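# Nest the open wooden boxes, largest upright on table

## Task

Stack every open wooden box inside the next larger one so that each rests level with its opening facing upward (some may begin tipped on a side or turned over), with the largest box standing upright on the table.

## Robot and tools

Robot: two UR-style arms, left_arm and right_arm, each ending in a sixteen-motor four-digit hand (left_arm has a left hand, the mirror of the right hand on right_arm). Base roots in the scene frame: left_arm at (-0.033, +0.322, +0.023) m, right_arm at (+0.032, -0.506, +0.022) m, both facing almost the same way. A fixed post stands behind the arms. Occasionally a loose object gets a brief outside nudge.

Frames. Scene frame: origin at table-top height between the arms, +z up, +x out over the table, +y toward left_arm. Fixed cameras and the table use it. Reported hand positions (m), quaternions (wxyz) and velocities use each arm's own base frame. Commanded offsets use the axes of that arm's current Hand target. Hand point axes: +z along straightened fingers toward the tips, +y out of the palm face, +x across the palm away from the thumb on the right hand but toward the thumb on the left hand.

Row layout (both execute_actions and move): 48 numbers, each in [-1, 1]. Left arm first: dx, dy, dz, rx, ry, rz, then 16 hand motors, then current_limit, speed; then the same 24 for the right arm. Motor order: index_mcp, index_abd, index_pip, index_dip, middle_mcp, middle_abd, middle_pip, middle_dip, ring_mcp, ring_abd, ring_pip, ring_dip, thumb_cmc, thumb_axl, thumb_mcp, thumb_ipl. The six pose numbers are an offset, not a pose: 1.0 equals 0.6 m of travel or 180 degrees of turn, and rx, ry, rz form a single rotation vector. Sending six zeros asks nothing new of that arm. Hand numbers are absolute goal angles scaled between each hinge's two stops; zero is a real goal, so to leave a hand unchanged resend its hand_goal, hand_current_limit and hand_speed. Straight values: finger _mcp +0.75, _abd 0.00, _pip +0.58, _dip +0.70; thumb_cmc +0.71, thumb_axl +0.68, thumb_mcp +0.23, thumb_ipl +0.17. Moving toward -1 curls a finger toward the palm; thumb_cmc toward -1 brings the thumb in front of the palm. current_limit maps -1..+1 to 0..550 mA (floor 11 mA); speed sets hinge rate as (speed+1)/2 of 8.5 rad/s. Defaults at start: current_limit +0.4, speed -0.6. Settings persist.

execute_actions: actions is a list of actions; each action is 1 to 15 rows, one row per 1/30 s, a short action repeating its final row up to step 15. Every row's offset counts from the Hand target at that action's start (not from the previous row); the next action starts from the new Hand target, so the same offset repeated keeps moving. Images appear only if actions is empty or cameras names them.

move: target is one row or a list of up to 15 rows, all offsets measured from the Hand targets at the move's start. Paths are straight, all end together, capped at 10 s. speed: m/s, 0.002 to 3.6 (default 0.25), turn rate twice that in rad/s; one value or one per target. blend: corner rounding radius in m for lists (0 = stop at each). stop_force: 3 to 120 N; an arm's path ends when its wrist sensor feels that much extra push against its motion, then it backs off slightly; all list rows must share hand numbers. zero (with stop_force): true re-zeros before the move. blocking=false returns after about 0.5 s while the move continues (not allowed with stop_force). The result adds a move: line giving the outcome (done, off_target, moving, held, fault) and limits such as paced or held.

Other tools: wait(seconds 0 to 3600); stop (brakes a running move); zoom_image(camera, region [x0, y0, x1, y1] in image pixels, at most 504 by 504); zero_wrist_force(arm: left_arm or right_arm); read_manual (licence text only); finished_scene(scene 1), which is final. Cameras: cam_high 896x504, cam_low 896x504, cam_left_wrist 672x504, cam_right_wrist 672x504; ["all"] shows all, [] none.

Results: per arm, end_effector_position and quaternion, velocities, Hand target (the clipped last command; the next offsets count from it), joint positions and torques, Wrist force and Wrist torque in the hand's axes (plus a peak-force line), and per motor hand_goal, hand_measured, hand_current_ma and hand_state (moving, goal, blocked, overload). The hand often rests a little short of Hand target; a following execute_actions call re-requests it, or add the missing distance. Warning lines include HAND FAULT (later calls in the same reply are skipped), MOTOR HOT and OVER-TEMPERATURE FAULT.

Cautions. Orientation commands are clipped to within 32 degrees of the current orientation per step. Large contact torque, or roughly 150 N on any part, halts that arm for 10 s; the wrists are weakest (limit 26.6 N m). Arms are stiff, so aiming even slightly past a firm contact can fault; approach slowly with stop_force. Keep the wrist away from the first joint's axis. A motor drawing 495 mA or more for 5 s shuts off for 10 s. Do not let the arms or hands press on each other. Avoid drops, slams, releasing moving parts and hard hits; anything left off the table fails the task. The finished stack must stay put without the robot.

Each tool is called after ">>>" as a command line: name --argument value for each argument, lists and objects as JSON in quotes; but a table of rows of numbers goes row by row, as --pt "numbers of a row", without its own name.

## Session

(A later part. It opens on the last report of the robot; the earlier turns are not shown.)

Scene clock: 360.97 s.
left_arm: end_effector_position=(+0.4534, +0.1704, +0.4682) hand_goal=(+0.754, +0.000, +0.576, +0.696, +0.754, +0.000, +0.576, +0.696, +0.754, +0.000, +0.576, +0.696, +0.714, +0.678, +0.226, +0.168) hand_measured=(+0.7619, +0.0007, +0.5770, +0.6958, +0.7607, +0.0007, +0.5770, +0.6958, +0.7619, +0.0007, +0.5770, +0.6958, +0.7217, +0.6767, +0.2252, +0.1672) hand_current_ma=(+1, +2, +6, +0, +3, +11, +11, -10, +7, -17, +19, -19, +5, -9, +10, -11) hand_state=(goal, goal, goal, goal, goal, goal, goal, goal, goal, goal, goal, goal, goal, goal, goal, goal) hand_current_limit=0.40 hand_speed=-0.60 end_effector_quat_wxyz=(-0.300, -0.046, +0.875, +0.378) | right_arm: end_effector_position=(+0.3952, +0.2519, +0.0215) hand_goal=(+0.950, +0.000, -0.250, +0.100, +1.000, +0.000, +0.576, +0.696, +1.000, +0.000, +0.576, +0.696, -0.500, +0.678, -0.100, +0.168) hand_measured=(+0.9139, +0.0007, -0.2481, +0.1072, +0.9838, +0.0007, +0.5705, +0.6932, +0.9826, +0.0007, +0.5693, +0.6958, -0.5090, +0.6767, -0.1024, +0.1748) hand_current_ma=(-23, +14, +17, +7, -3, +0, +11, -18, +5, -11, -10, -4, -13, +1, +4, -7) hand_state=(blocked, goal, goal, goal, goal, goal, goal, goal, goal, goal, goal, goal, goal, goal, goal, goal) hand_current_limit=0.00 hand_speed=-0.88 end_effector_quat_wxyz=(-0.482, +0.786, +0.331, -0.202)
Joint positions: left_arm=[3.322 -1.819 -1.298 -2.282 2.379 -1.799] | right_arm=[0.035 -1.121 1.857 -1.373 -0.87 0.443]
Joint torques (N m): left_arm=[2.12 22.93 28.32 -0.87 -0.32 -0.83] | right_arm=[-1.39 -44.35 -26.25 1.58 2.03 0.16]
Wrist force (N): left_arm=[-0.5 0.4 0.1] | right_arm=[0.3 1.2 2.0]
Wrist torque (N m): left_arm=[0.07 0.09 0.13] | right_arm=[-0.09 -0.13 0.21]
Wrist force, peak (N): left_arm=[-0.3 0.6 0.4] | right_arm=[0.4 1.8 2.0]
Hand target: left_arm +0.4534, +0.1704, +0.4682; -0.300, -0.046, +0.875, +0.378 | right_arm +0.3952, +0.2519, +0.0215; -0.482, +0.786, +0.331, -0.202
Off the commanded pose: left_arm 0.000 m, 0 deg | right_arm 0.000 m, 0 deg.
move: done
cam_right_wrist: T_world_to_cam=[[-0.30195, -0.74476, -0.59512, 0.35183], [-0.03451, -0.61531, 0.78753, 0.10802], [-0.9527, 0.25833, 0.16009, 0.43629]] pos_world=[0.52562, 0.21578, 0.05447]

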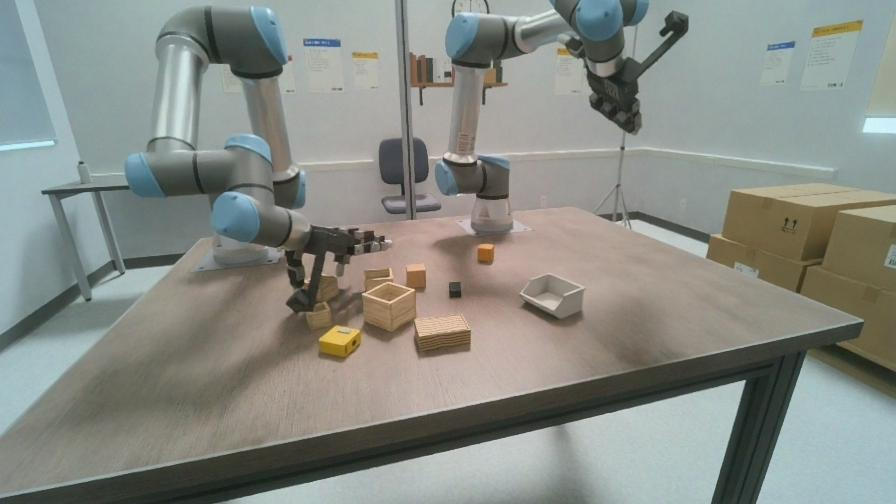

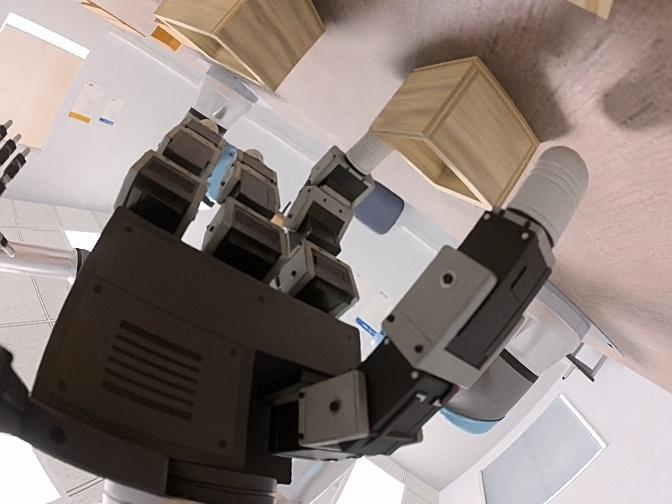

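>>> move --target '[0,0,0,0,0,0,0.754,0,0.576,0.696,0.754,0,0.576,0.696,0.754,0,0.576,0.696,0.714,0.678,0.226,0.168,0.4,-0.6,0,-0.297,-0.1513,0,0,0,0.95,0,-0.25,0.1,1,0,0.576,0.696,1,0,0.576,0.696,-0.5,0.678,-0.1,0.168,0,-0.6]' --speed 0.3

>>> move --target '[0,0,0,0,0,0,0.754,0,0.576,0.696,0.754,0,0.576,0.696,0.754,0,0.576,0.696,0.714,0.678,0.226,0.168,0.4,-0.6,0,0.1,-0.22,0,0,0,0.95,0,-0.25,0.1,1,0,0.576,0.696,1,0,0.576,0.696,-0.5,0.678,-0.1,0.168,0,-0.6]' --speed 0.3 --cameras '["cam_high","cam_low","cam_right_wrist"]'

>>> zoom_image --camera "cam_high" --region '[380, 160, 480, 260]'

>>> zoom_image --camera "cam_high" --region '[330, 170, 430, 270]'

>>> zoom_image --camera "cam_low" --region '[290, 250, 430, 350]'

Scene clock: 367.80 s.
left_arm: end_effector_position=(+0.4534, +0.1704, +0.4682) hand_goal=(+0.754, +0.000, +0.576, +0.696, +0.754, +0.000, +0.576, +0.696, +0.754, +0.000, +0.576, +0.696, +0.714, +0.678, +0.226, +0.168) hand_measured=(+0.7607, +0.0007, +0.5770, +0.6958, +0.7607, -0.0008, +0.5770, +0.6958, +0.7619, +0.0007, +0.5770, +0.6958, +0.7217, +0.6777, +0.2252, +0.1681) hand_current_ma=(+6, +6, +10, -1, +6, +6, +4, -3, +2, +1, +8, -18, +0, -10, +4, +0) hand_state=(goal, goal, goal, goal, goal, goal, goal, goal, goal, goal, goal, goal, goal, goal, goal, goal) hand_current_limit=0.40 hand_speed=-0.60 end_effector_quat_wxyz=(-0.300, -0.046, +0.875, +0.378) | right_arm: end_effector_position=(+0.3950, +0.2518, +0.2213) hand_goal=(+0.950, +0.000, -0.250, +0.100, +1.000, +0.000, +0.576, +0.696, +1.000, +0.000, +0.576, +0.696, -0.500, +0.678, -0.100, +0.168) hand_measured=(+0.9151, +0.0007, -0.2494, +0.1072, +0.9826, -0.0008, +0.5731, +0.6945, +0.9826, -0.0008, +0.5693, +0.6958, -0.5090, +0.6746, -0.1014, +0.1738) hand_current_ma=(-22, +5, +20, -8, -3, +5, +4, -9, -5, -7, -13, -9, -11, +4, +10, +8) hand_state=(blocked, goal, goal, goal, goal, goal, goal, goal, goal, goal, goal, goal, goal, goal, goal, goal) hand_current_limit=0.00 hand_speed=-0.60 end_effector_quat_wxyz=(-0.482, +0.786, +0.331, -0.202)
Joint positions: left_arm=[3.322 -1.819 -1.298 -2.282 2.379 -1.799] | right_arm=[0.035 -1.346 1.592 -0.882 -0.87 0.443]
Joint torques (N m): left_arm=[3.74 22.7 28.71 -0.9 -0.05 -0.7] | right_arm=[-10.43 -38.18 -32.38 1.41 -1.46 -2.08]
Wrist force (N): left_arm=[-0.6 0.2 0.1] | right_arm=[0.2 1.0 2.0]
Wrist torque (N m): left_arm=[0.05 0.10 0.12] | right_arm=[-0.11 -0.13 0.22]
Wrist force, peak (N): left_arm=[-0.4 0.7 0.1] | right_arm=[0.4 2.6 2.5]
Hand target: left_arm +0.4534, +0.1704, +0.4682; -0.300, -0.046, +0.875, +0.378 | right_arm +0.3950, +0.2518, +0.2214; -0.482, +0.786, +0.331, -0.202
Off the commanded pose: left_arm 0.000 m, 0 deg | right_arm 0.000 m, 0 deg.
move: done

Scene clock: 369.20 s.
left_arm: end_effector_position=(+0.4534, +0.1704, +0.4682) hand_goal=(+0.754, +0.000, +0.576, +0.696, +0.754, +0.000, +0.576, +0.696, +0.754, +0.000, +0.576, +0.696, +0.714, +0.678, +0.226, +0.168) hand_measured=(+0.7607, -0.0008, +0.5770, +0.6958, +0.7607, +0.0007, +0.5770, +0.6971, +0.7619, -0.0008, +0.5770, +0.6958, +0.7205, +0.6767, +0.2252, +0.1672) hand_current_ma=(+0, -1, +13, -6, -5, +6, +3, -1, -7, -4, +13, -6, +13, -5, +0, -3) hand_state=(goal, goal, goal, goal, goal, goal, goal, goal, goal, goal, goal, goal, goal, goal, goal, goal) hand_current_limit=0.40 hand_speed=-0.60 end_effector_quat_wxyz=(-0.300, -0.046, +0.875, +0.378) | right_arm: end_effector_position=(+0.4985, +0.1506, +0.2279) hand_goal=(+0.950, +0.000, -0.250, +0.100, +1.000, +0.000, +0.576, +0.696, +1.000, +0.000, +0.576, +0.696, -0.500, +0.678, -0.100, +0.168) hand_measured=(+0.9139, +0.0007, -0.2481, +0.1072, +0.9814, +0.0007, +0.5718, +0.6945, +0.9826, +0.0007, +0.5693, +0.6971, -0.5090, +0.6756, -0.1004, +0.1729) hand_current_ma=(-15, +8, +7, -3, -8, -5, -1, -9, +9, -10, -3, +0, +4, +8, +5, +9) hand_state=(blocked, goal, goal, goal, goal, goal, goal, goal, goal, goal, goal, goal, goal, goal, goal, goal) hand_current_limit=0.00 hand_speed=-0.60 end_effector_quat_wxyz=(-0.482, +0.786, +0.331, -0.202)
Joint positions: left_arm=[3.322 -1.819 -1.298 -2.282 2.379 -1.799] | right_arm=[-0.132 -1.136 1.279 -0.71 -1.007 0.327]
Joint torques (N m): left_arm=[2.85 22.3 28.43 -0.89 -0.14 -0.79] | right_arm=[-9.54 -25.25 -29.09 1.72 -1.55 -1.93]
Wrist force (N): left_arm=[-0.5 0.4 0.2] | right_arm=[0.1 1.2 2.3]
Wrist torque (N m): left_arm=[0.06 0.09 0.12] | right_arm=[-0.13 -0.12 0.23]
Wrist force, peak (N): left_arm=[-0.7 0.1 0.2] | right_arm=[0.4 0.3 3.4]
Hand target: left_arm +0.4534, +0.1704, +0.4682; -0.300, -0.046, +0.875, +0.378 | right_arm +0.4986, +0.1505, +0.2279; -0.482, +0.786, +0.331, -0.202
Off the commanded pose: left_arm 0.000 m, 0 deg | right_arm 0.000 m, 0 deg.
move: done
cam_right_wrist: T_world_to_cam=[[-0.30196, -0.74478, -0.59508, 0.43039], [-0.03463, -0.61524, 0.78758, -0.11338], [-0.95269, 0.25843, 0.15999, 0.52785]] pos_world=[0.62892, 0.11438, 0.26097]

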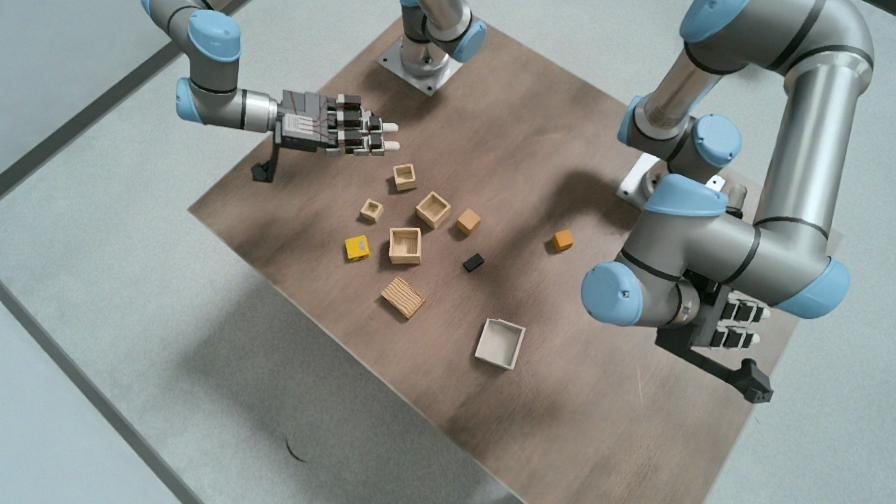

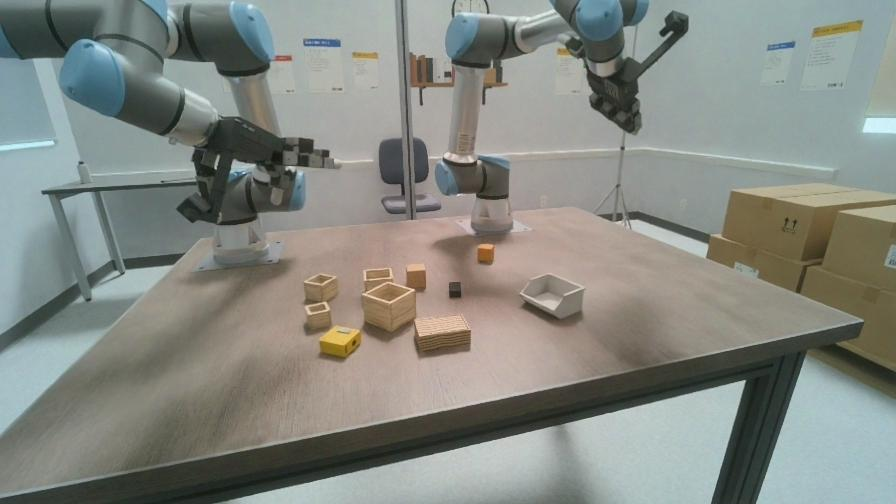

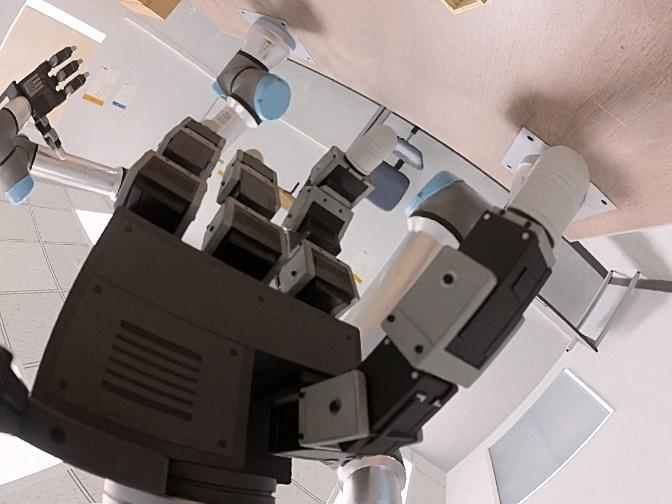

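Scaled by 5.040 from the camera's image (finer frame: 1280x720).

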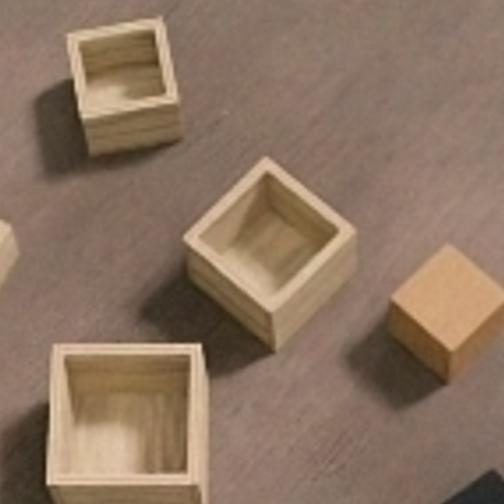

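Scaled by 5.040 from the camera's image (finer frame: 1280x720).

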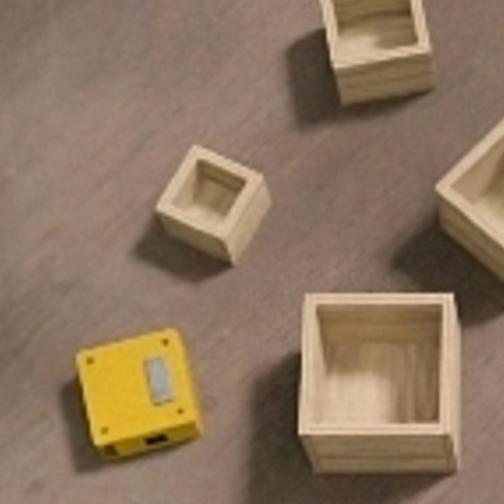

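Scaled by 3.600 from the camera's image (finer frame: 1280x720).

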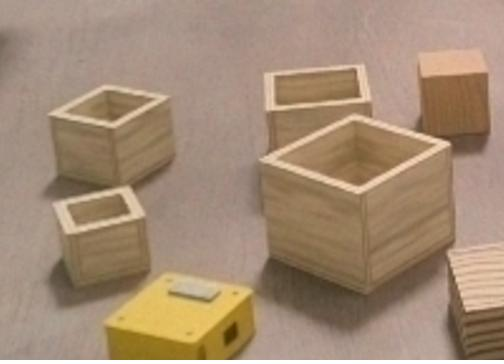

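>>> move --target '[0,0,0,0,0,0,0.754,0,0.576,0.696,0.754,0,0.576,0.696,0.754,0,0.576,0.696,0.714,0.678,0.226,0.168,0.4,-0.6,0.147,-0.0698,0.229,-0.3498,0.0156,0.0265,0.753,-0.067,0.577,0.696,0.753,0.067,0.577,0.696,-0.479,0,-0.737,0.0,0.714,0.678,0.226,0.168,0.2,-0.5]' --speed 0.3 --cameras '["cam_high","cam_low","cam_right_wrist"]'

>>> zoom_image --camera "cam_low" --region '[290, 180, 470, 340]'

>>> zoom_image --camera "cam_right_wrist" --region '[100, 0, 450, 250]'

Scene clock: 410.90 s.
left_arm: end_effector_position=(+0.4534, +0.1704, +0.4682) hand_goal=(+0.754, +0.000, +0.576, +0.696, +0.754, +0.000, +0.576, +0.696, +0.754, +0.000, +0.576, +0.696, +0.714, +0.678, +0.226, +0.168) hand_measured=(+0.7607, +0.0007, +0.5770, +0.6958, +0.7607, +0.0007, +0.5770, +0.6958, +0.7619, +0.0007, +0.5770, +0.6958, +0.7217, +0.6777, +0.2242, +0.1681) hand_current_ma=(+11, +3, +8, -4, +2, +11, +5, -23, +3, -3, -2, -11, +6, -7, +4, +4) hand_state=(goal, goal, goal, goal, goal, goal, goal, goal, goal, goal, goal, goal, goal, goal, goal, goal) hand_current_limit=0.40 hand_speed=-0.60 end_effector_quat_wxyz=(-0.300, -0.046, +0.875, +0.378) | right_arm: end_effector_position=(+0.4591, +0.3125, +0.2030) hand_goal=(+0.754, -0.066, +0.578, +0.696, +0.754, +0.068, +0.578, +0.696, -0.478, +0.000, -0.736, +0.000, +0.714, +0.678, +0.226, +0.168) hand_measured=(+0.7426, -0.0609, +0.5731, +0.6971, +0.7426, +0.0607, +0.5718, +0.6920, -0.4585, -0.0008, -0.7305, +0.0001, +0.7067, +0.6746, +0.2232, +0.1700) hand_current_ma=(-7, +10, +7, +2, -9, -4, -2, -17, +19, -2, -7, +12, -11, +2, +2, +11) hand_state=(goal, goal, goal, goal, goal, goal, goal, goal, goal, goal, goal, goal, goal, goal, goal, goal) hand_current_limit=0.20 hand_speed=-0.50 end_effector_quat_wxyz=(+0.000, +0.938, +0.345, +0.000)
Joint positions: left_arm=[3.322 -1.819 -1.298 -2.282 2.379 -1.799] | right_arm=[0.515 -1.345 1.721 -1.947 -1.571 1.381]
Joint torques (N m): left_arm=[3.56 22.06 27.84 -0.8 -0.08 -0.63] | right_arm=[8.03 -16.82 -32.01 -3.72 -2.36 1.76]
Wrist force (N): left_arm=[-0.2 0.3 0.1] | right_arm=[-0.7 -1.2 2.2]
Wrist torque (N m): left_arm=[0.06 0.05 0.15] | right_arm=[-0.30 0.01 -0.11]
Wrist force, peak (N): left_arm=[-0.6 0.5 0.4] | right_arm=[-0.5 -1.8 2.4]
Hand target: left_arm +0.4534, +0.1704, +0.4682; -0.300, -0.046, +0.875, +0.378 | right_arm +0.4591, +0.3125, +0.2030; +0.000, +0.938, +0.345, +0.000
Off the commanded pose: left_arm 0.000 m, 0 deg | right_arm 0.000 m, 0 deg.
move: done
cam_right_wrist: T_world_to_cam=[[-0.13414, -0.99096, 0.0017, 0.40292], [-0.68825, 0.09439, 0.7193, 0.0967], [-0.71296, 0.09532, -0.69469, 0.56692]] pos_world=[0.5248, 0.33612, 0.32359]

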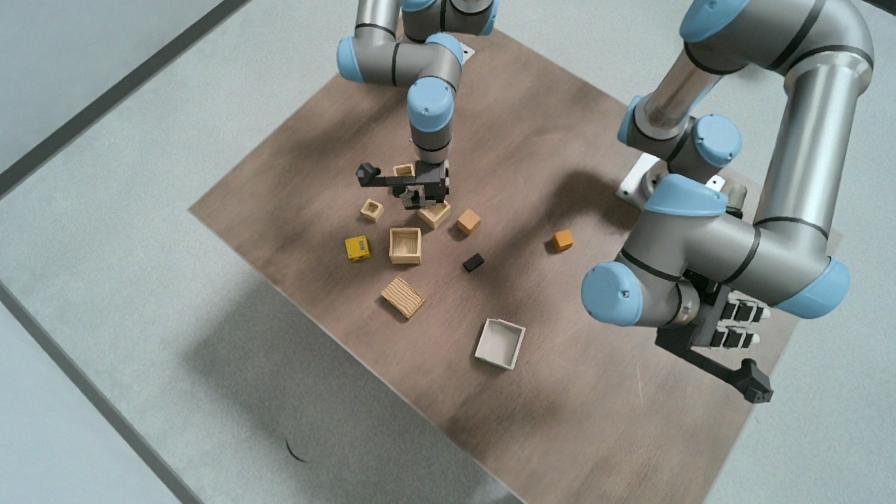

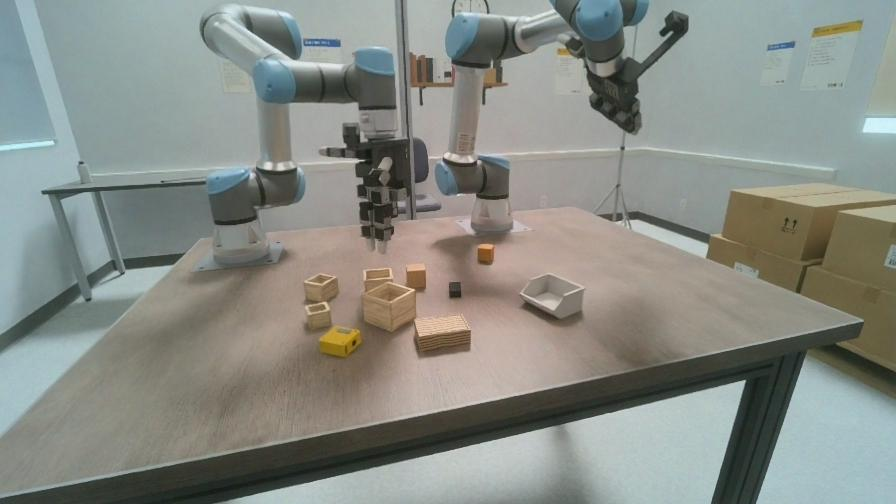

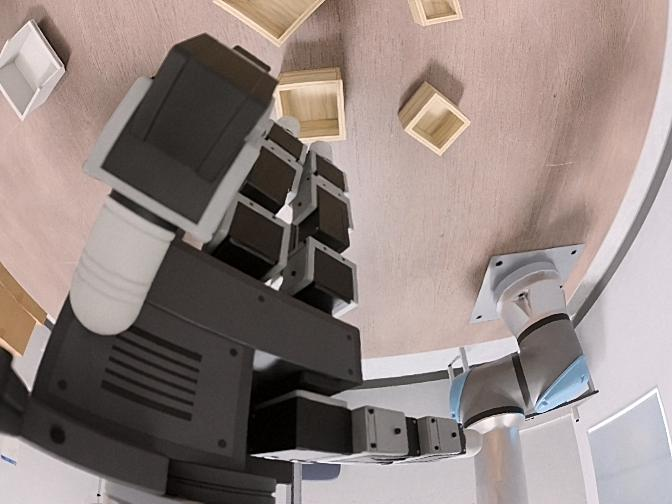

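Scaled by 2.800 from the camera's image (finer frame: 1280x720).

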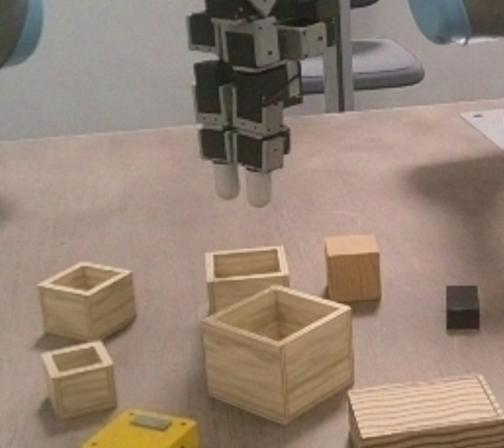

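Scaled by 1.440 from the camera's image (finer frame: 960x720).

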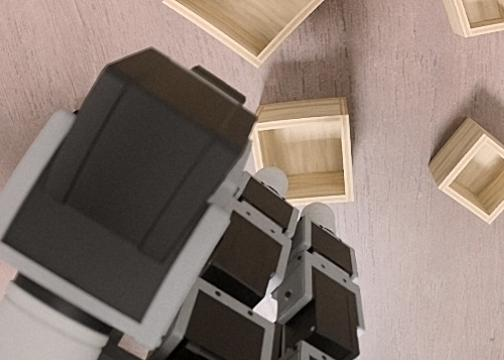

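>>> move --target '[0,0,0,0,0,0,0.754,0,0.576,0.696,0.754,0,0.576,0.696,0.754,0,0.576,0.696,0.714,0.678,0.226,0.168,0.4,-0.6,0,0,0.0667,0,0,0,0.753,-0.067,0.577,0.696,0.753,0.067,0.577,0.696,1,0,-0.737,0.7,0.714,0.678,0.226,0.168,0.2,-0.5]' --speed 0.15 --cameras '["cam_high","cam_low","cam_right_wrist"]'

>>> zoom_image --camera "cam_low" --region '[320, 220, 440, 320]'

>>> zoom_image --camera "cam_right_wrist" --region '[150, 0, 450, 220]'

>>> zoom_image --camera "cam_high" --region '[380, 160, 480, 260]'

Scene clock: 426.83 s.
left_arm: end_effector_position=(+0.4534, +0.1704, +0.4682) hand_goal=(+0.754, +0.000, +0.576, +0.696, +0.754, +0.000, +0.576, +0.696, +0.754, +0.000, +0.576, +0.696, +0.714, +0.678, +0.226, +0.168) hand_measured=(+0.7607, +0.0007, +0.5770, +0.6958, +0.7607, +0.0007, +0.5770, +0.6958, +0.7619, -0.0008, +0.5770, +0.6958, +0.7217, +0.6767, +0.2252, +0.1681) hand_current_ma=(-7, +0, -2, -3, +5, +1, +16, -17, +4, -2, +7, -14, -3, +1, +1, -2) hand_state=(goal, goal, goal, goal, goal, goal, goal, goal, goal, goal, goal, goal, goal, goal, goal, goal) hand_current_limit=0.40 hand_speed=-0.60 end_effector_quat_wxyz=(-0.300, -0.046, +0.875, +0.378) | right_arm: end_effector_position=(+0.4591, +0.3125, +0.1630) hand_goal=(+0.754, -0.066, +0.578, +0.696, +0.754, +0.068, +0.578, +0.696, +1.000, +0.000, -0.736, +0.700, +0.714, +0.678, +0.226, +0.168) hand_measured=(+0.7438, -0.0609, +0.5731, +0.6958, +0.7438, +0.0622, +0.5718, +0.6932, +1.0000, +0.0007, -0.7293, +0.7073, +0.7067, +0.6756, +0.2222, +0.1700) hand_current_ma=(-14, +13, +10, -9, -1, -13, +6, -13, +5, -13, -2, +4, -8, +4, +8, +5) hand_state=(goal, goal, goal, goal, goal, goal, goal, goal, goal, goal, goal, goal, goal, goal, goal, goal) hand_current_limit=0.20 hand_speed=-0.50 end_effector_quat_wxyz=(+0.000, +0.939, +0.345, +0.000)
Joint positions: left_arm=[3.322 -1.819 -1.298 -2.282 2.379 -1.799] | right_arm=[0.516 -1.305 1.782 -2.047 -1.571 1.381]
Joint torques (N m): left_arm=[3.29 22.86 27.76 -0.75 -0.03 -0.66] | right_arm=[-4 -19.36 -13.19 -3.95 0.41 -0.33]
Wrist force (N): left_arm=[-0.2 0.5 0.3] | right_arm=[-0.6 -0.8 2.0]
Wrist torque (N m): left_arm=[0.07 0.06 0.15] | right_arm=[-0.26 0.00 -0.10]
Wrist force, peak (N): left_arm=[-0.5 0.5 0.3] | right_arm=[-0.7 -1.4 2.9]
Hand target: left_arm +0.4534, +0.1704, +0.4682; -0.300, -0.046, +0.875, +0.378 | right_arm +0.4591, +0.3125, +0.1629; +0.000, +0.938, +0.345, +0.000
Off the commanded pose: left_arm 0.000 m, 0 deg | right_arm 0.000 m, 0 deg.
move: done
cam_right_wrist: T_world_to_cam=[[-0.13428, -0.99094, 0.00195, 0.40308], [-0.68843, 0.0947, 0.7191, 0.12544], [-0.71277, 0.09522, -0.69491, 0.53904]] pos_world=[0.5247, 0.33622, 0.28359]

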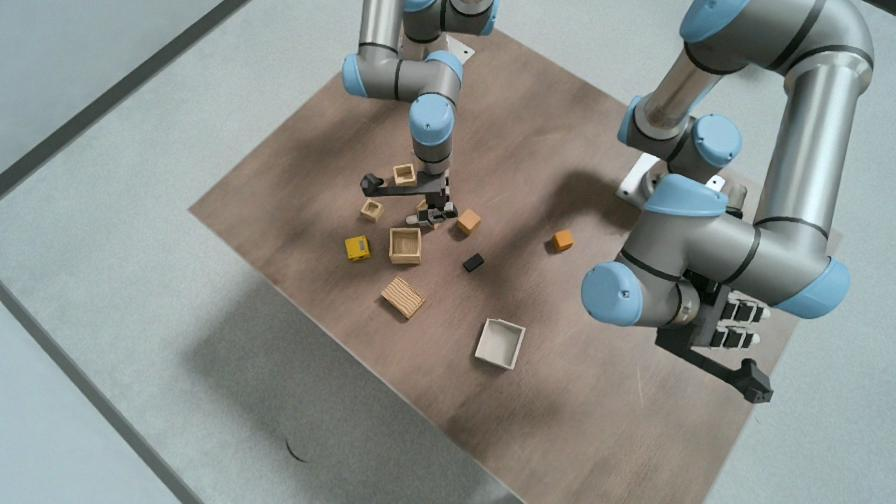

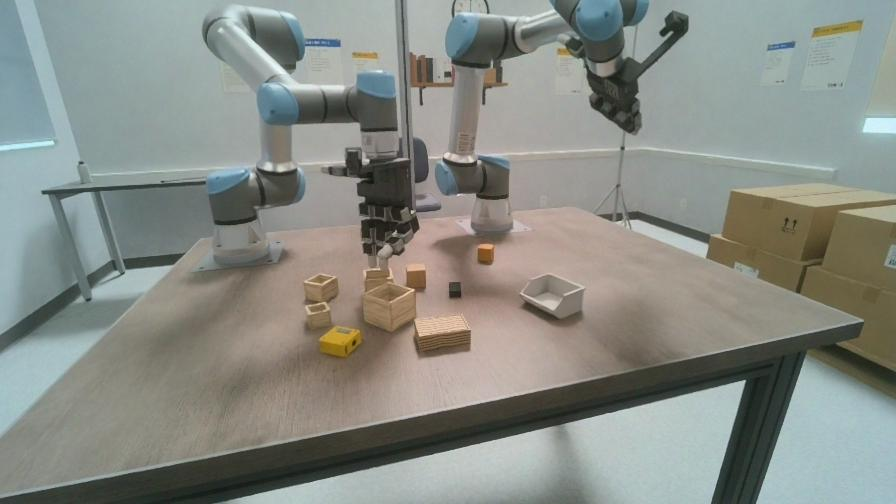

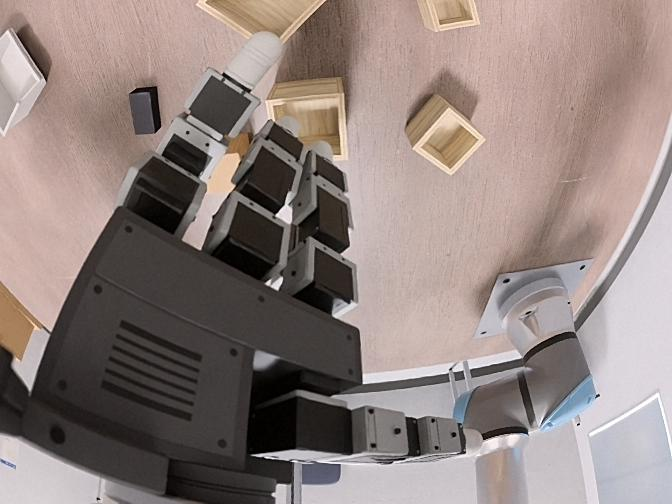

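Scaled by 4.200 from the camera's image (finer frame: 1280x720).

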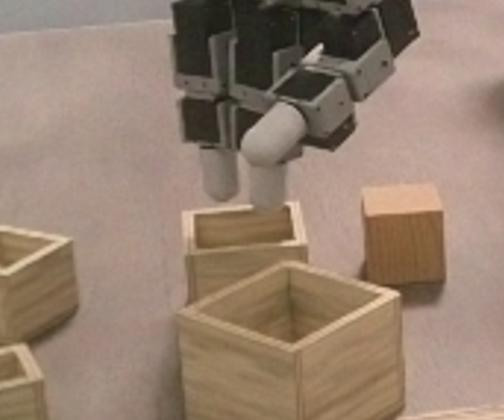

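Scaled by 1.680 from the camera's image (finer frame: 960x720).

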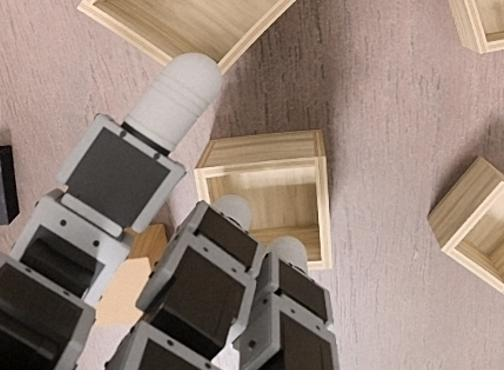

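Scaled by 5.040 from the camera's image (finer frame: 1280x720).

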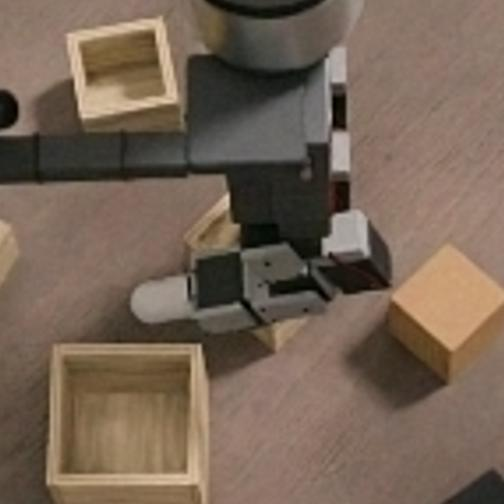

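>>> move --target '[0,0,0,0,0,0,0.754,0,0.576,0.696,0.754,0,0.576,0.696,0.754,0,0.576,0.696,0.714,0.678,0.226,0.168,0.4,-0.6,0,0,0.0517,0,0,0,0.753,-0.067,0.577,0.696,0.753,0.067,0.577,0.696,1,0,-0.737,0.7,0.714,0.678,0.226,0.168,0.2,-0.5]' --speed 0.03 --stop_force 4 --cameras '["cam_high","cam_low","cam_right_wrist"]'

>>> zoom_image --camera "cam_low" --region '[320, 220, 440, 320]'

>>> zoom_image --camera "cam_right_wrist" --region '[150, 0, 450, 220]'

Scene clock: 434.20 s.
left_arm: end_effector_position=(+0.4534, +0.1704, +0.4682) hand_goal=(+0.754, +0.000, +0.576, +0.696, +0.754, +0.000, +0.576, +0.696, +0.754, +0.000, +0.576, +0.696, +0.714, +0.678, +0.226, +0.168) hand_measured=(+0.7619, -0.0008, +0.5770, +0.6958, +0.7607, +0.0007, +0.5782, +0.6958, +0.7619, -0.0008, +0.5770, +0.6958, +0.7205, +0.6777, +0.2242, +0.1672) hand_current_ma=(+2, -1, +11, -10, +4, -1, +8, -3, -6, -6, -10, -14, -1, +3, +4, +4) hand_state=(goal, goal, goal, goal, goal, goal, goal, goal, goal, goal, goal, goal, goal, goal, goal, goal) hand_current_limit=0.40 hand_speed=-0.60 end_effector_quat_wxyz=(-0.300, -0.046, +0.875, +0.378) | right_arm: end_effector_position=(+0.4591, +0.3125, +0.1319) hand_goal=(+0.754, -0.066, +0.578, +0.696, +0.754, +0.068, +0.578, +0.696, +1.000, +0.000, -0.736, +0.700, +0.714, +0.678, +0.226, +0.168) hand_measured=(+0.7438, -0.0609, +0.5731, +0.6971, +0.7438, +0.0607, +0.5718, +0.6920, +0.9995, +0.0007, -0.7280, +0.7085, +0.7067, +0.6756, +0.2222, +0.1700) hand_current_ma=(-2, +6, +12, -2, +3, -1, +9, -4, +16, -12, +4, +0, -6, +5, -1, -5) hand_state=(goal, goal, goal, goal, goal, goal, goal, goal, goal, goal, goal, goal, goal, goal, goal, goal) hand_current_limit=0.20 hand_speed=-0.50 end_effector_quat_wxyz=(+0.000, +0.938, +0.345, +0.000)
Joint positions: left_arm=[3.322 -1.819 -1.298 -2.282 2.379 -1.799] | right_arm=[0.516 -1.268 1.823 -2.125 -1.571 1.381]
Joint torques (N m): left_arm=[5.14 23.31 27.29 -0.7 -0.03 -0.6] | right_arm=[-5.04 -19.34 -11.31 -3.99 -0.63 -1.82]
Wrist force (N): left_arm=[-0.2 0.3 0.0] | right_arm=[-0.8 -1.2 2.3]
Wrist torque (N m): left_arm=[0.06 0.05 0.16] | right_arm=[-0.34 0.01 -0.11]
Wrist force, peak (N): left_arm=[-0.4 0.6 0.4] | right_arm=[-0.9 -1.2 2.3]
Hand target: left_arm +0.4534, +0.1704, +0.4682; -0.300, -0.046, +0.875, +0.378 | right_arm +0.4591, +0.3125, +0.1319; +0.000, +0.938, +0.345, +0.000
Off the commanded pose: left_arm 0.000 m, 0 deg | right_arm 0.000 m, 0 deg.
move: done
cam_right_wrist: T_world_to_cam=[[-0.13421, -0.99095, 0.00202, 0.40308], [-0.68843, 0.09471, 0.71909, 0.14781], [-0.71277, 0.09512, -0.69491, 0.51747]] pos_world=[0.5247, 0.33622, 0.25249]

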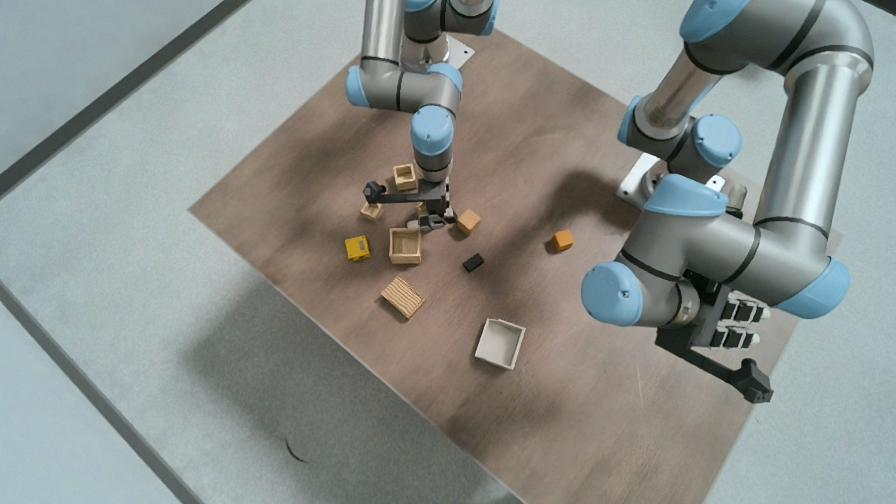

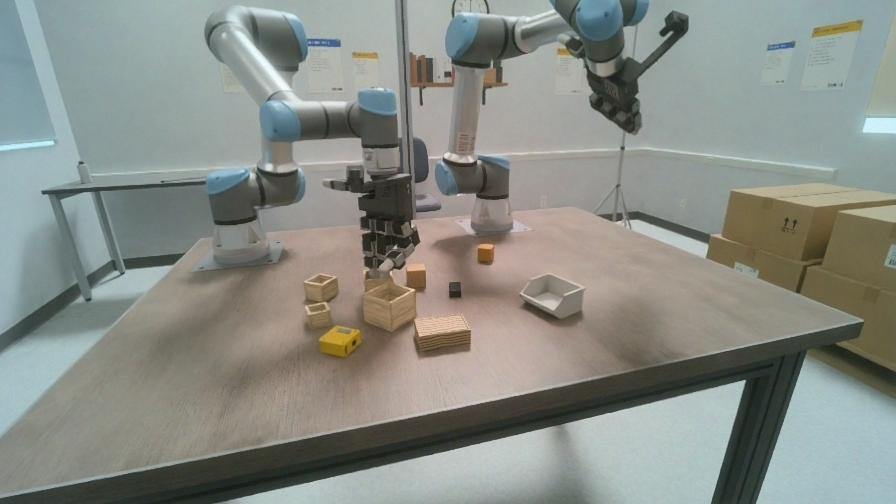

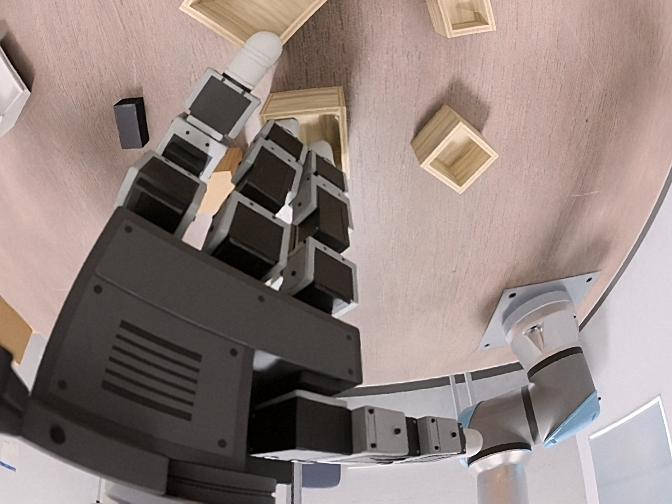

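Scaled by 4.200 from the camera's image (finer frame: 1280x720).

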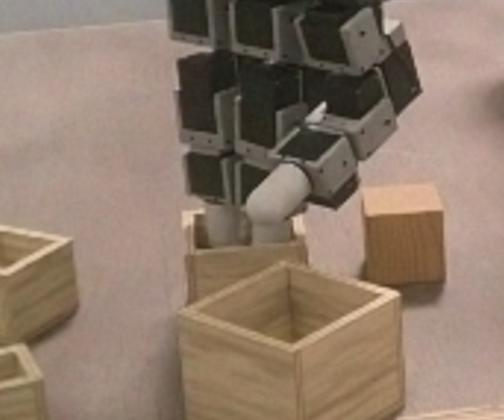

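Scaled by 1.680 from the camera's image (finer frame: 960x720).

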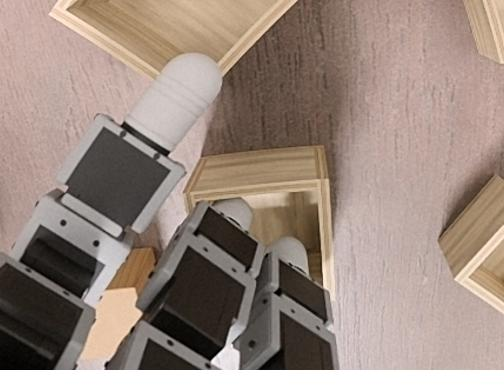

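>>> move --target '[0,0,0,0,0,0,0.754,0,0.576,0.696,0.754,0,0.576,0.696,0.754,0,0.576,0.696,0.714,0.678,0.226,0.168,0.4,-0.6,0,0,0,0,0,0,0.753,0.15,0.577,0.696,0.753,-0.15,0.577,0.696,1,0,-0.737,0.7,0.714,0.678,0.226,0.168,0.1,-0.9]' --cameras '["cam_low","cam_right_wrist"]'

>>> zoom_image --camera "cam_low" --region '[320, 220, 440, 320]'

>>> zoom_image --camera "cam_right_wrist" --region '[150, 0, 450, 220]'

Scene clock: 439.07 s.
left_arm: end_effector_position=(+0.4534, +0.1704, +0.4682) hand_goal=(+0.754, +0.000, +0.576, +0.696, +0.754, +0.000, +0.576, +0.696, +0.754, +0.000, +0.576, +0.696, +0.714, +0.678, +0.226, +0.168) hand_measured=(+0.7607, +0.0007, +0.5770, +0.6958, +0.7607, +0.0007, +0.5770, +0.6958, +0.7619, +0.0007, +0.5770, +0.6958, +0.7217, +0.6777, +0.2252, +0.1672) hand_current_ma=(+3, +1, +4, -14, +10, -1, +1, -18, -2, +1, +9, +2, +2, -12, +5, +4) hand_state=(goal, goal, goal, goal, goal, goal, goal, goal, goal, goal, goal, goal, goal, goal, goal, goal) hand_current_limit=0.40 hand_speed=-0.60 end_effector_quat_wxyz=(-0.300, -0.046, +0.875, +0.378) | right_arm: end_effector_position=(+0.4591, +0.3125, +0.1319) hand_goal=(+0.754, +0.150, +0.578, +0.696, +0.754, -0.150, +0.578, +0.696, +1.000, +0.000, -0.736, +0.700, +0.714, +0.678, +0.226, +0.168) hand_measured=(+0.7426, +0.0168, +0.5731, +0.6971, +0.7450, +0.0036, +0.5718, +0.6932, +1.0000, -0.0008, -0.7293, +0.7073, +0.7067, +0.6756, +0.2222, +0.1700) hand_current_ma=(-6, -41, +0, -3, +8, +68, -1, -12, +16, -6, -8, -7, -16, +15, +6, +13) hand_state=(goal, moving, goal, goal, goal, moving, goal, goal, goal, goal, goal, goal, goal, goal, goal, goal) hand_current_limit=0.10 hand_speed=-0.90 end_effector_quat_wxyz=(+0.000, +0.938, +0.345, +0.000)
Joint positions: left_arm=[3.322 -1.819 -1.298 -2.282 2.379 -1.799] | right_arm=[0.516 -1.268 1.823 -2.125 -1.571 1.381]
Joint torques (N m): left_arm=[5.07 23.22 27.91 -0.67 0.08 -0.65] | right_arm=[-1.86 -20.55 -13.03 -3.74 -0.39 -1.92]
Wrist force (N): left_arm=[-0.1 0.2 0.2] | right_arm=[-0.5 -1.0 2.2]
Wrist torque (N m): left_arm=[0.03 0.05 0.16] | right_arm=[-0.32 -0.01 -0.08]
Wrist force, peak (N): left_arm=[-0.6 0.6 0.0] | right_arm=[-0.8 -1.6 2.5]
Hand target: left_arm +0.4534, +0.1704, +0.4682; -0.300, -0.046, +0.875, +0.378 | right_arm +0.4591, +0.3125, +0.1319; +0.000, +0.938, +0.345, +0.000
Off the commanded pose: left_arm 0.000 m, 0 deg | right_arm 0.000 m, 0 deg.
move: done
cam_right_wrist: T_world_to_cam=[[-0.13421, -0.99095, 0.00202, 0.40308], [-0.68843, 0.09471, 0.71909, 0.14781], [-0.71277, 0.09512, -0.69491, 0.51747]] pos_world=[0.5247, 0.33622, 0.25249]

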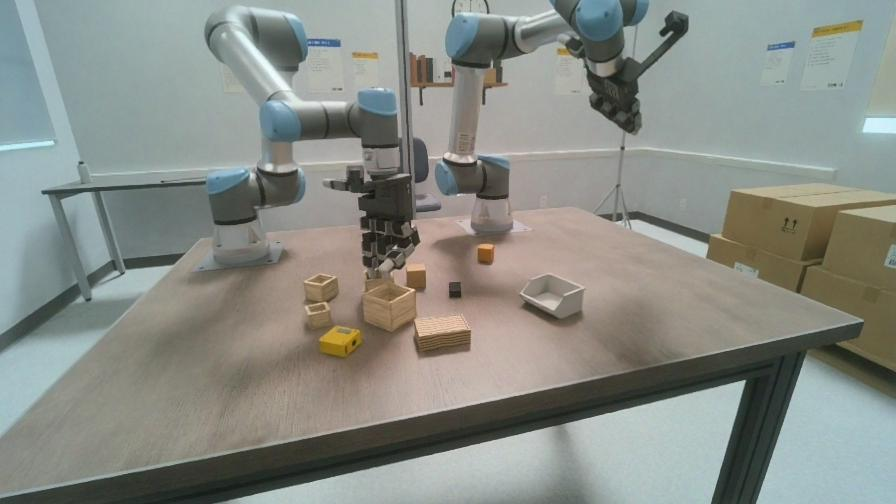

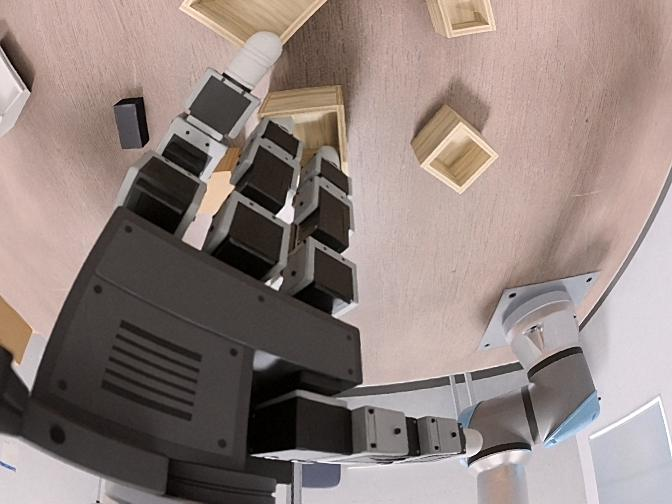

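Scaled by 4.200 from the camera's image (finer frame: 1280x720).

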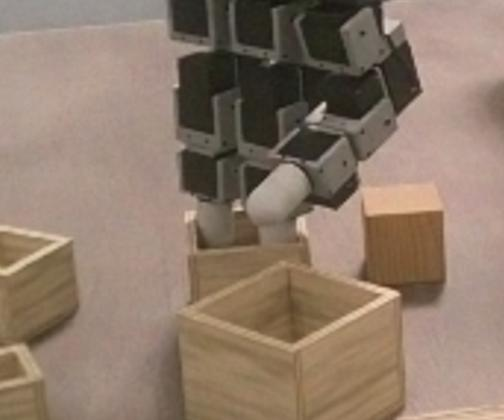

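Scaled by 1.680 from the camera's image (finer frame: 960x720).

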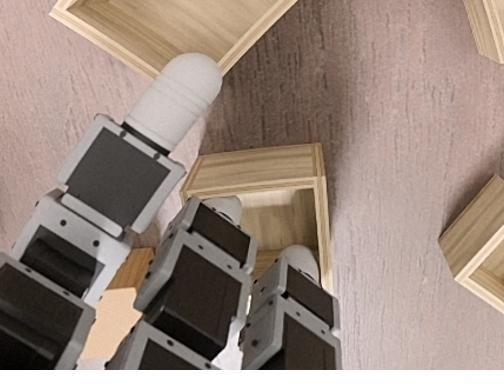

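>>> wait --seconds 1.5 --cameras '["cam_low","cam_right_wrist"]'

>>> zoom_image --camera "cam_right_wrist" --region '[150, 0, 450, 220]'

Scene clock: 442.23 s.
left_arm: end_effector_position=(+0.4534, +0.1704, +0.4682) hand_goal=(+0.754, +0.000, +0.576, +0.696, +0.754, +0.000, +0.576, +0.696, +0.754, +0.000, +0.576, +0.696, +0.714, +0.678, +0.226, +0.168) hand_measured=(+0.7607, +0.0007, +0.5770, +0.6958, +0.7607, +0.0007, +0.5770, +0.6958, +0.7619, -0.0008, +0.5770, +0.6958, +0.7205, +0.6777, +0.2252, +0.1681) hand_current_ma=(-8, +8, +0, -3, -13, +6, +10, -4, +3, -12, +10, +0, +4, +0, -1, -14) hand_state=(goal, goal, goal, goal, goal, goal, goal, goal, goal, goal, goal, goal, goal, goal, goal, goal) hand_current_limit=0.40 hand_speed=-0.60 end_effector_quat_wxyz=(-0.300, -0.046, +0.875, +0.378) | right_arm: end_effector_position=(+0.4591, +0.3125, +0.1319) hand_goal=(+0.754, +0.150, +0.578, +0.696, +0.754, -0.150, +0.578, +0.696, +1.000, +0.000, -0.736, +0.700, +0.714, +0.678, +0.226, +0.168) hand_measured=(+0.7426, +0.0168, +0.5731, +0.6958, +0.7450, +0.0036, +0.5718, +0.6932, +1.0000, -0.0008, -0.7293, +0.7073, +0.7067, +0.6756, +0.2222, +0.1691) hand_current_ma=(-4, -67, +13, -10, +1, +76, +2, -14, +5, -8, +0, +1, -13, -3, +5, +21) hand_state=(goal, blocked, goal, goal, goal, blocked, goal, goal, goal, goal, goal, goal, goal, goal, goal, goal) hand_current_limit=0.10 hand_speed=-0.90 end_effector_quat_wxyz=(+0.000, +0.938, +0.345, +0.000)
Joint positions: left_arm=[3.322 -1.819 -1.298 -2.282 2.379 -1.799] | right_arm=[0.516 -1.268 1.823 -2.125 -1.571 1.381]
Joint torques (N m): left_arm=[5.67 23.49 27.44 -0.7 0.11 -0.47] | right_arm=[1.29 -20.43 -13.7 -2.77 -0.62 -1.82]
Wrist force (N): left_arm=[-0.3 0.3 0.3] | right_arm=[-0.6 -1.1 2.2]
Wrist torque (N m): left_arm=[0.04 0.08 0.14] | right_arm=[-0.35 0.01 -0.09]
Wrist force, peak (N): left_arm=[-0.6 0.4 0.1] | right_arm=[-0.8 -1.0 2.5]
Hand target: left_arm +0.4534, +0.1704, +0.4682; -0.300, -0.046, +0.875, +0.378 | right_arm +0.4591, +0.3125, +0.1319; +0.000, +0.938, +0.345, +0.000
Off the commanded pose: left_arm 0.000 m, 0 deg | right_arm 0.000 m, 0 deg.
wait: 1.50 s; at rest from the start
cam_right_wrist: T_world_to_cam=[[-0.13421, -0.99095, 0.00202, 0.40308], [-0.68843, 0.09471, 0.71909, 0.14781], [-0.71277, 0.09512, -0.69491, 0.51747]] pos_world=[0.5247, 0.33622, 0.25249]

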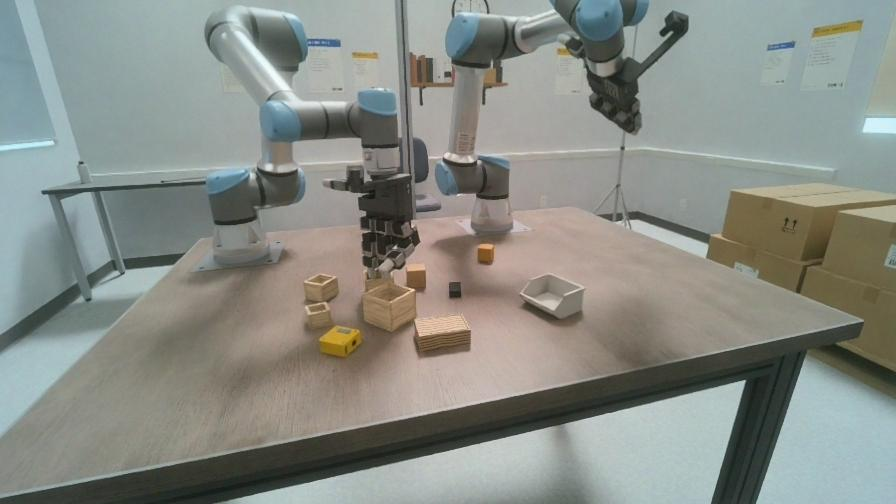

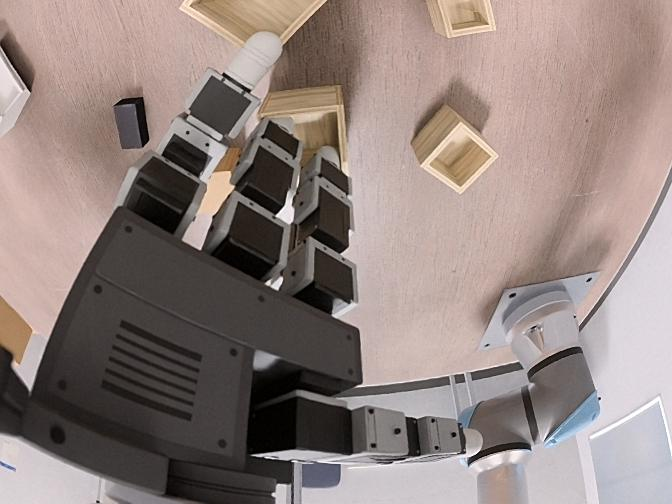

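Scaled by 1.680 from the camera's image (finer frame: 960x720).

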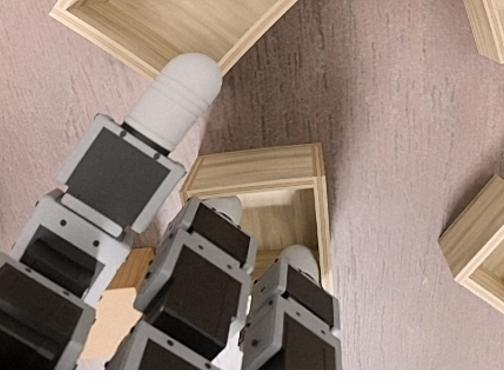

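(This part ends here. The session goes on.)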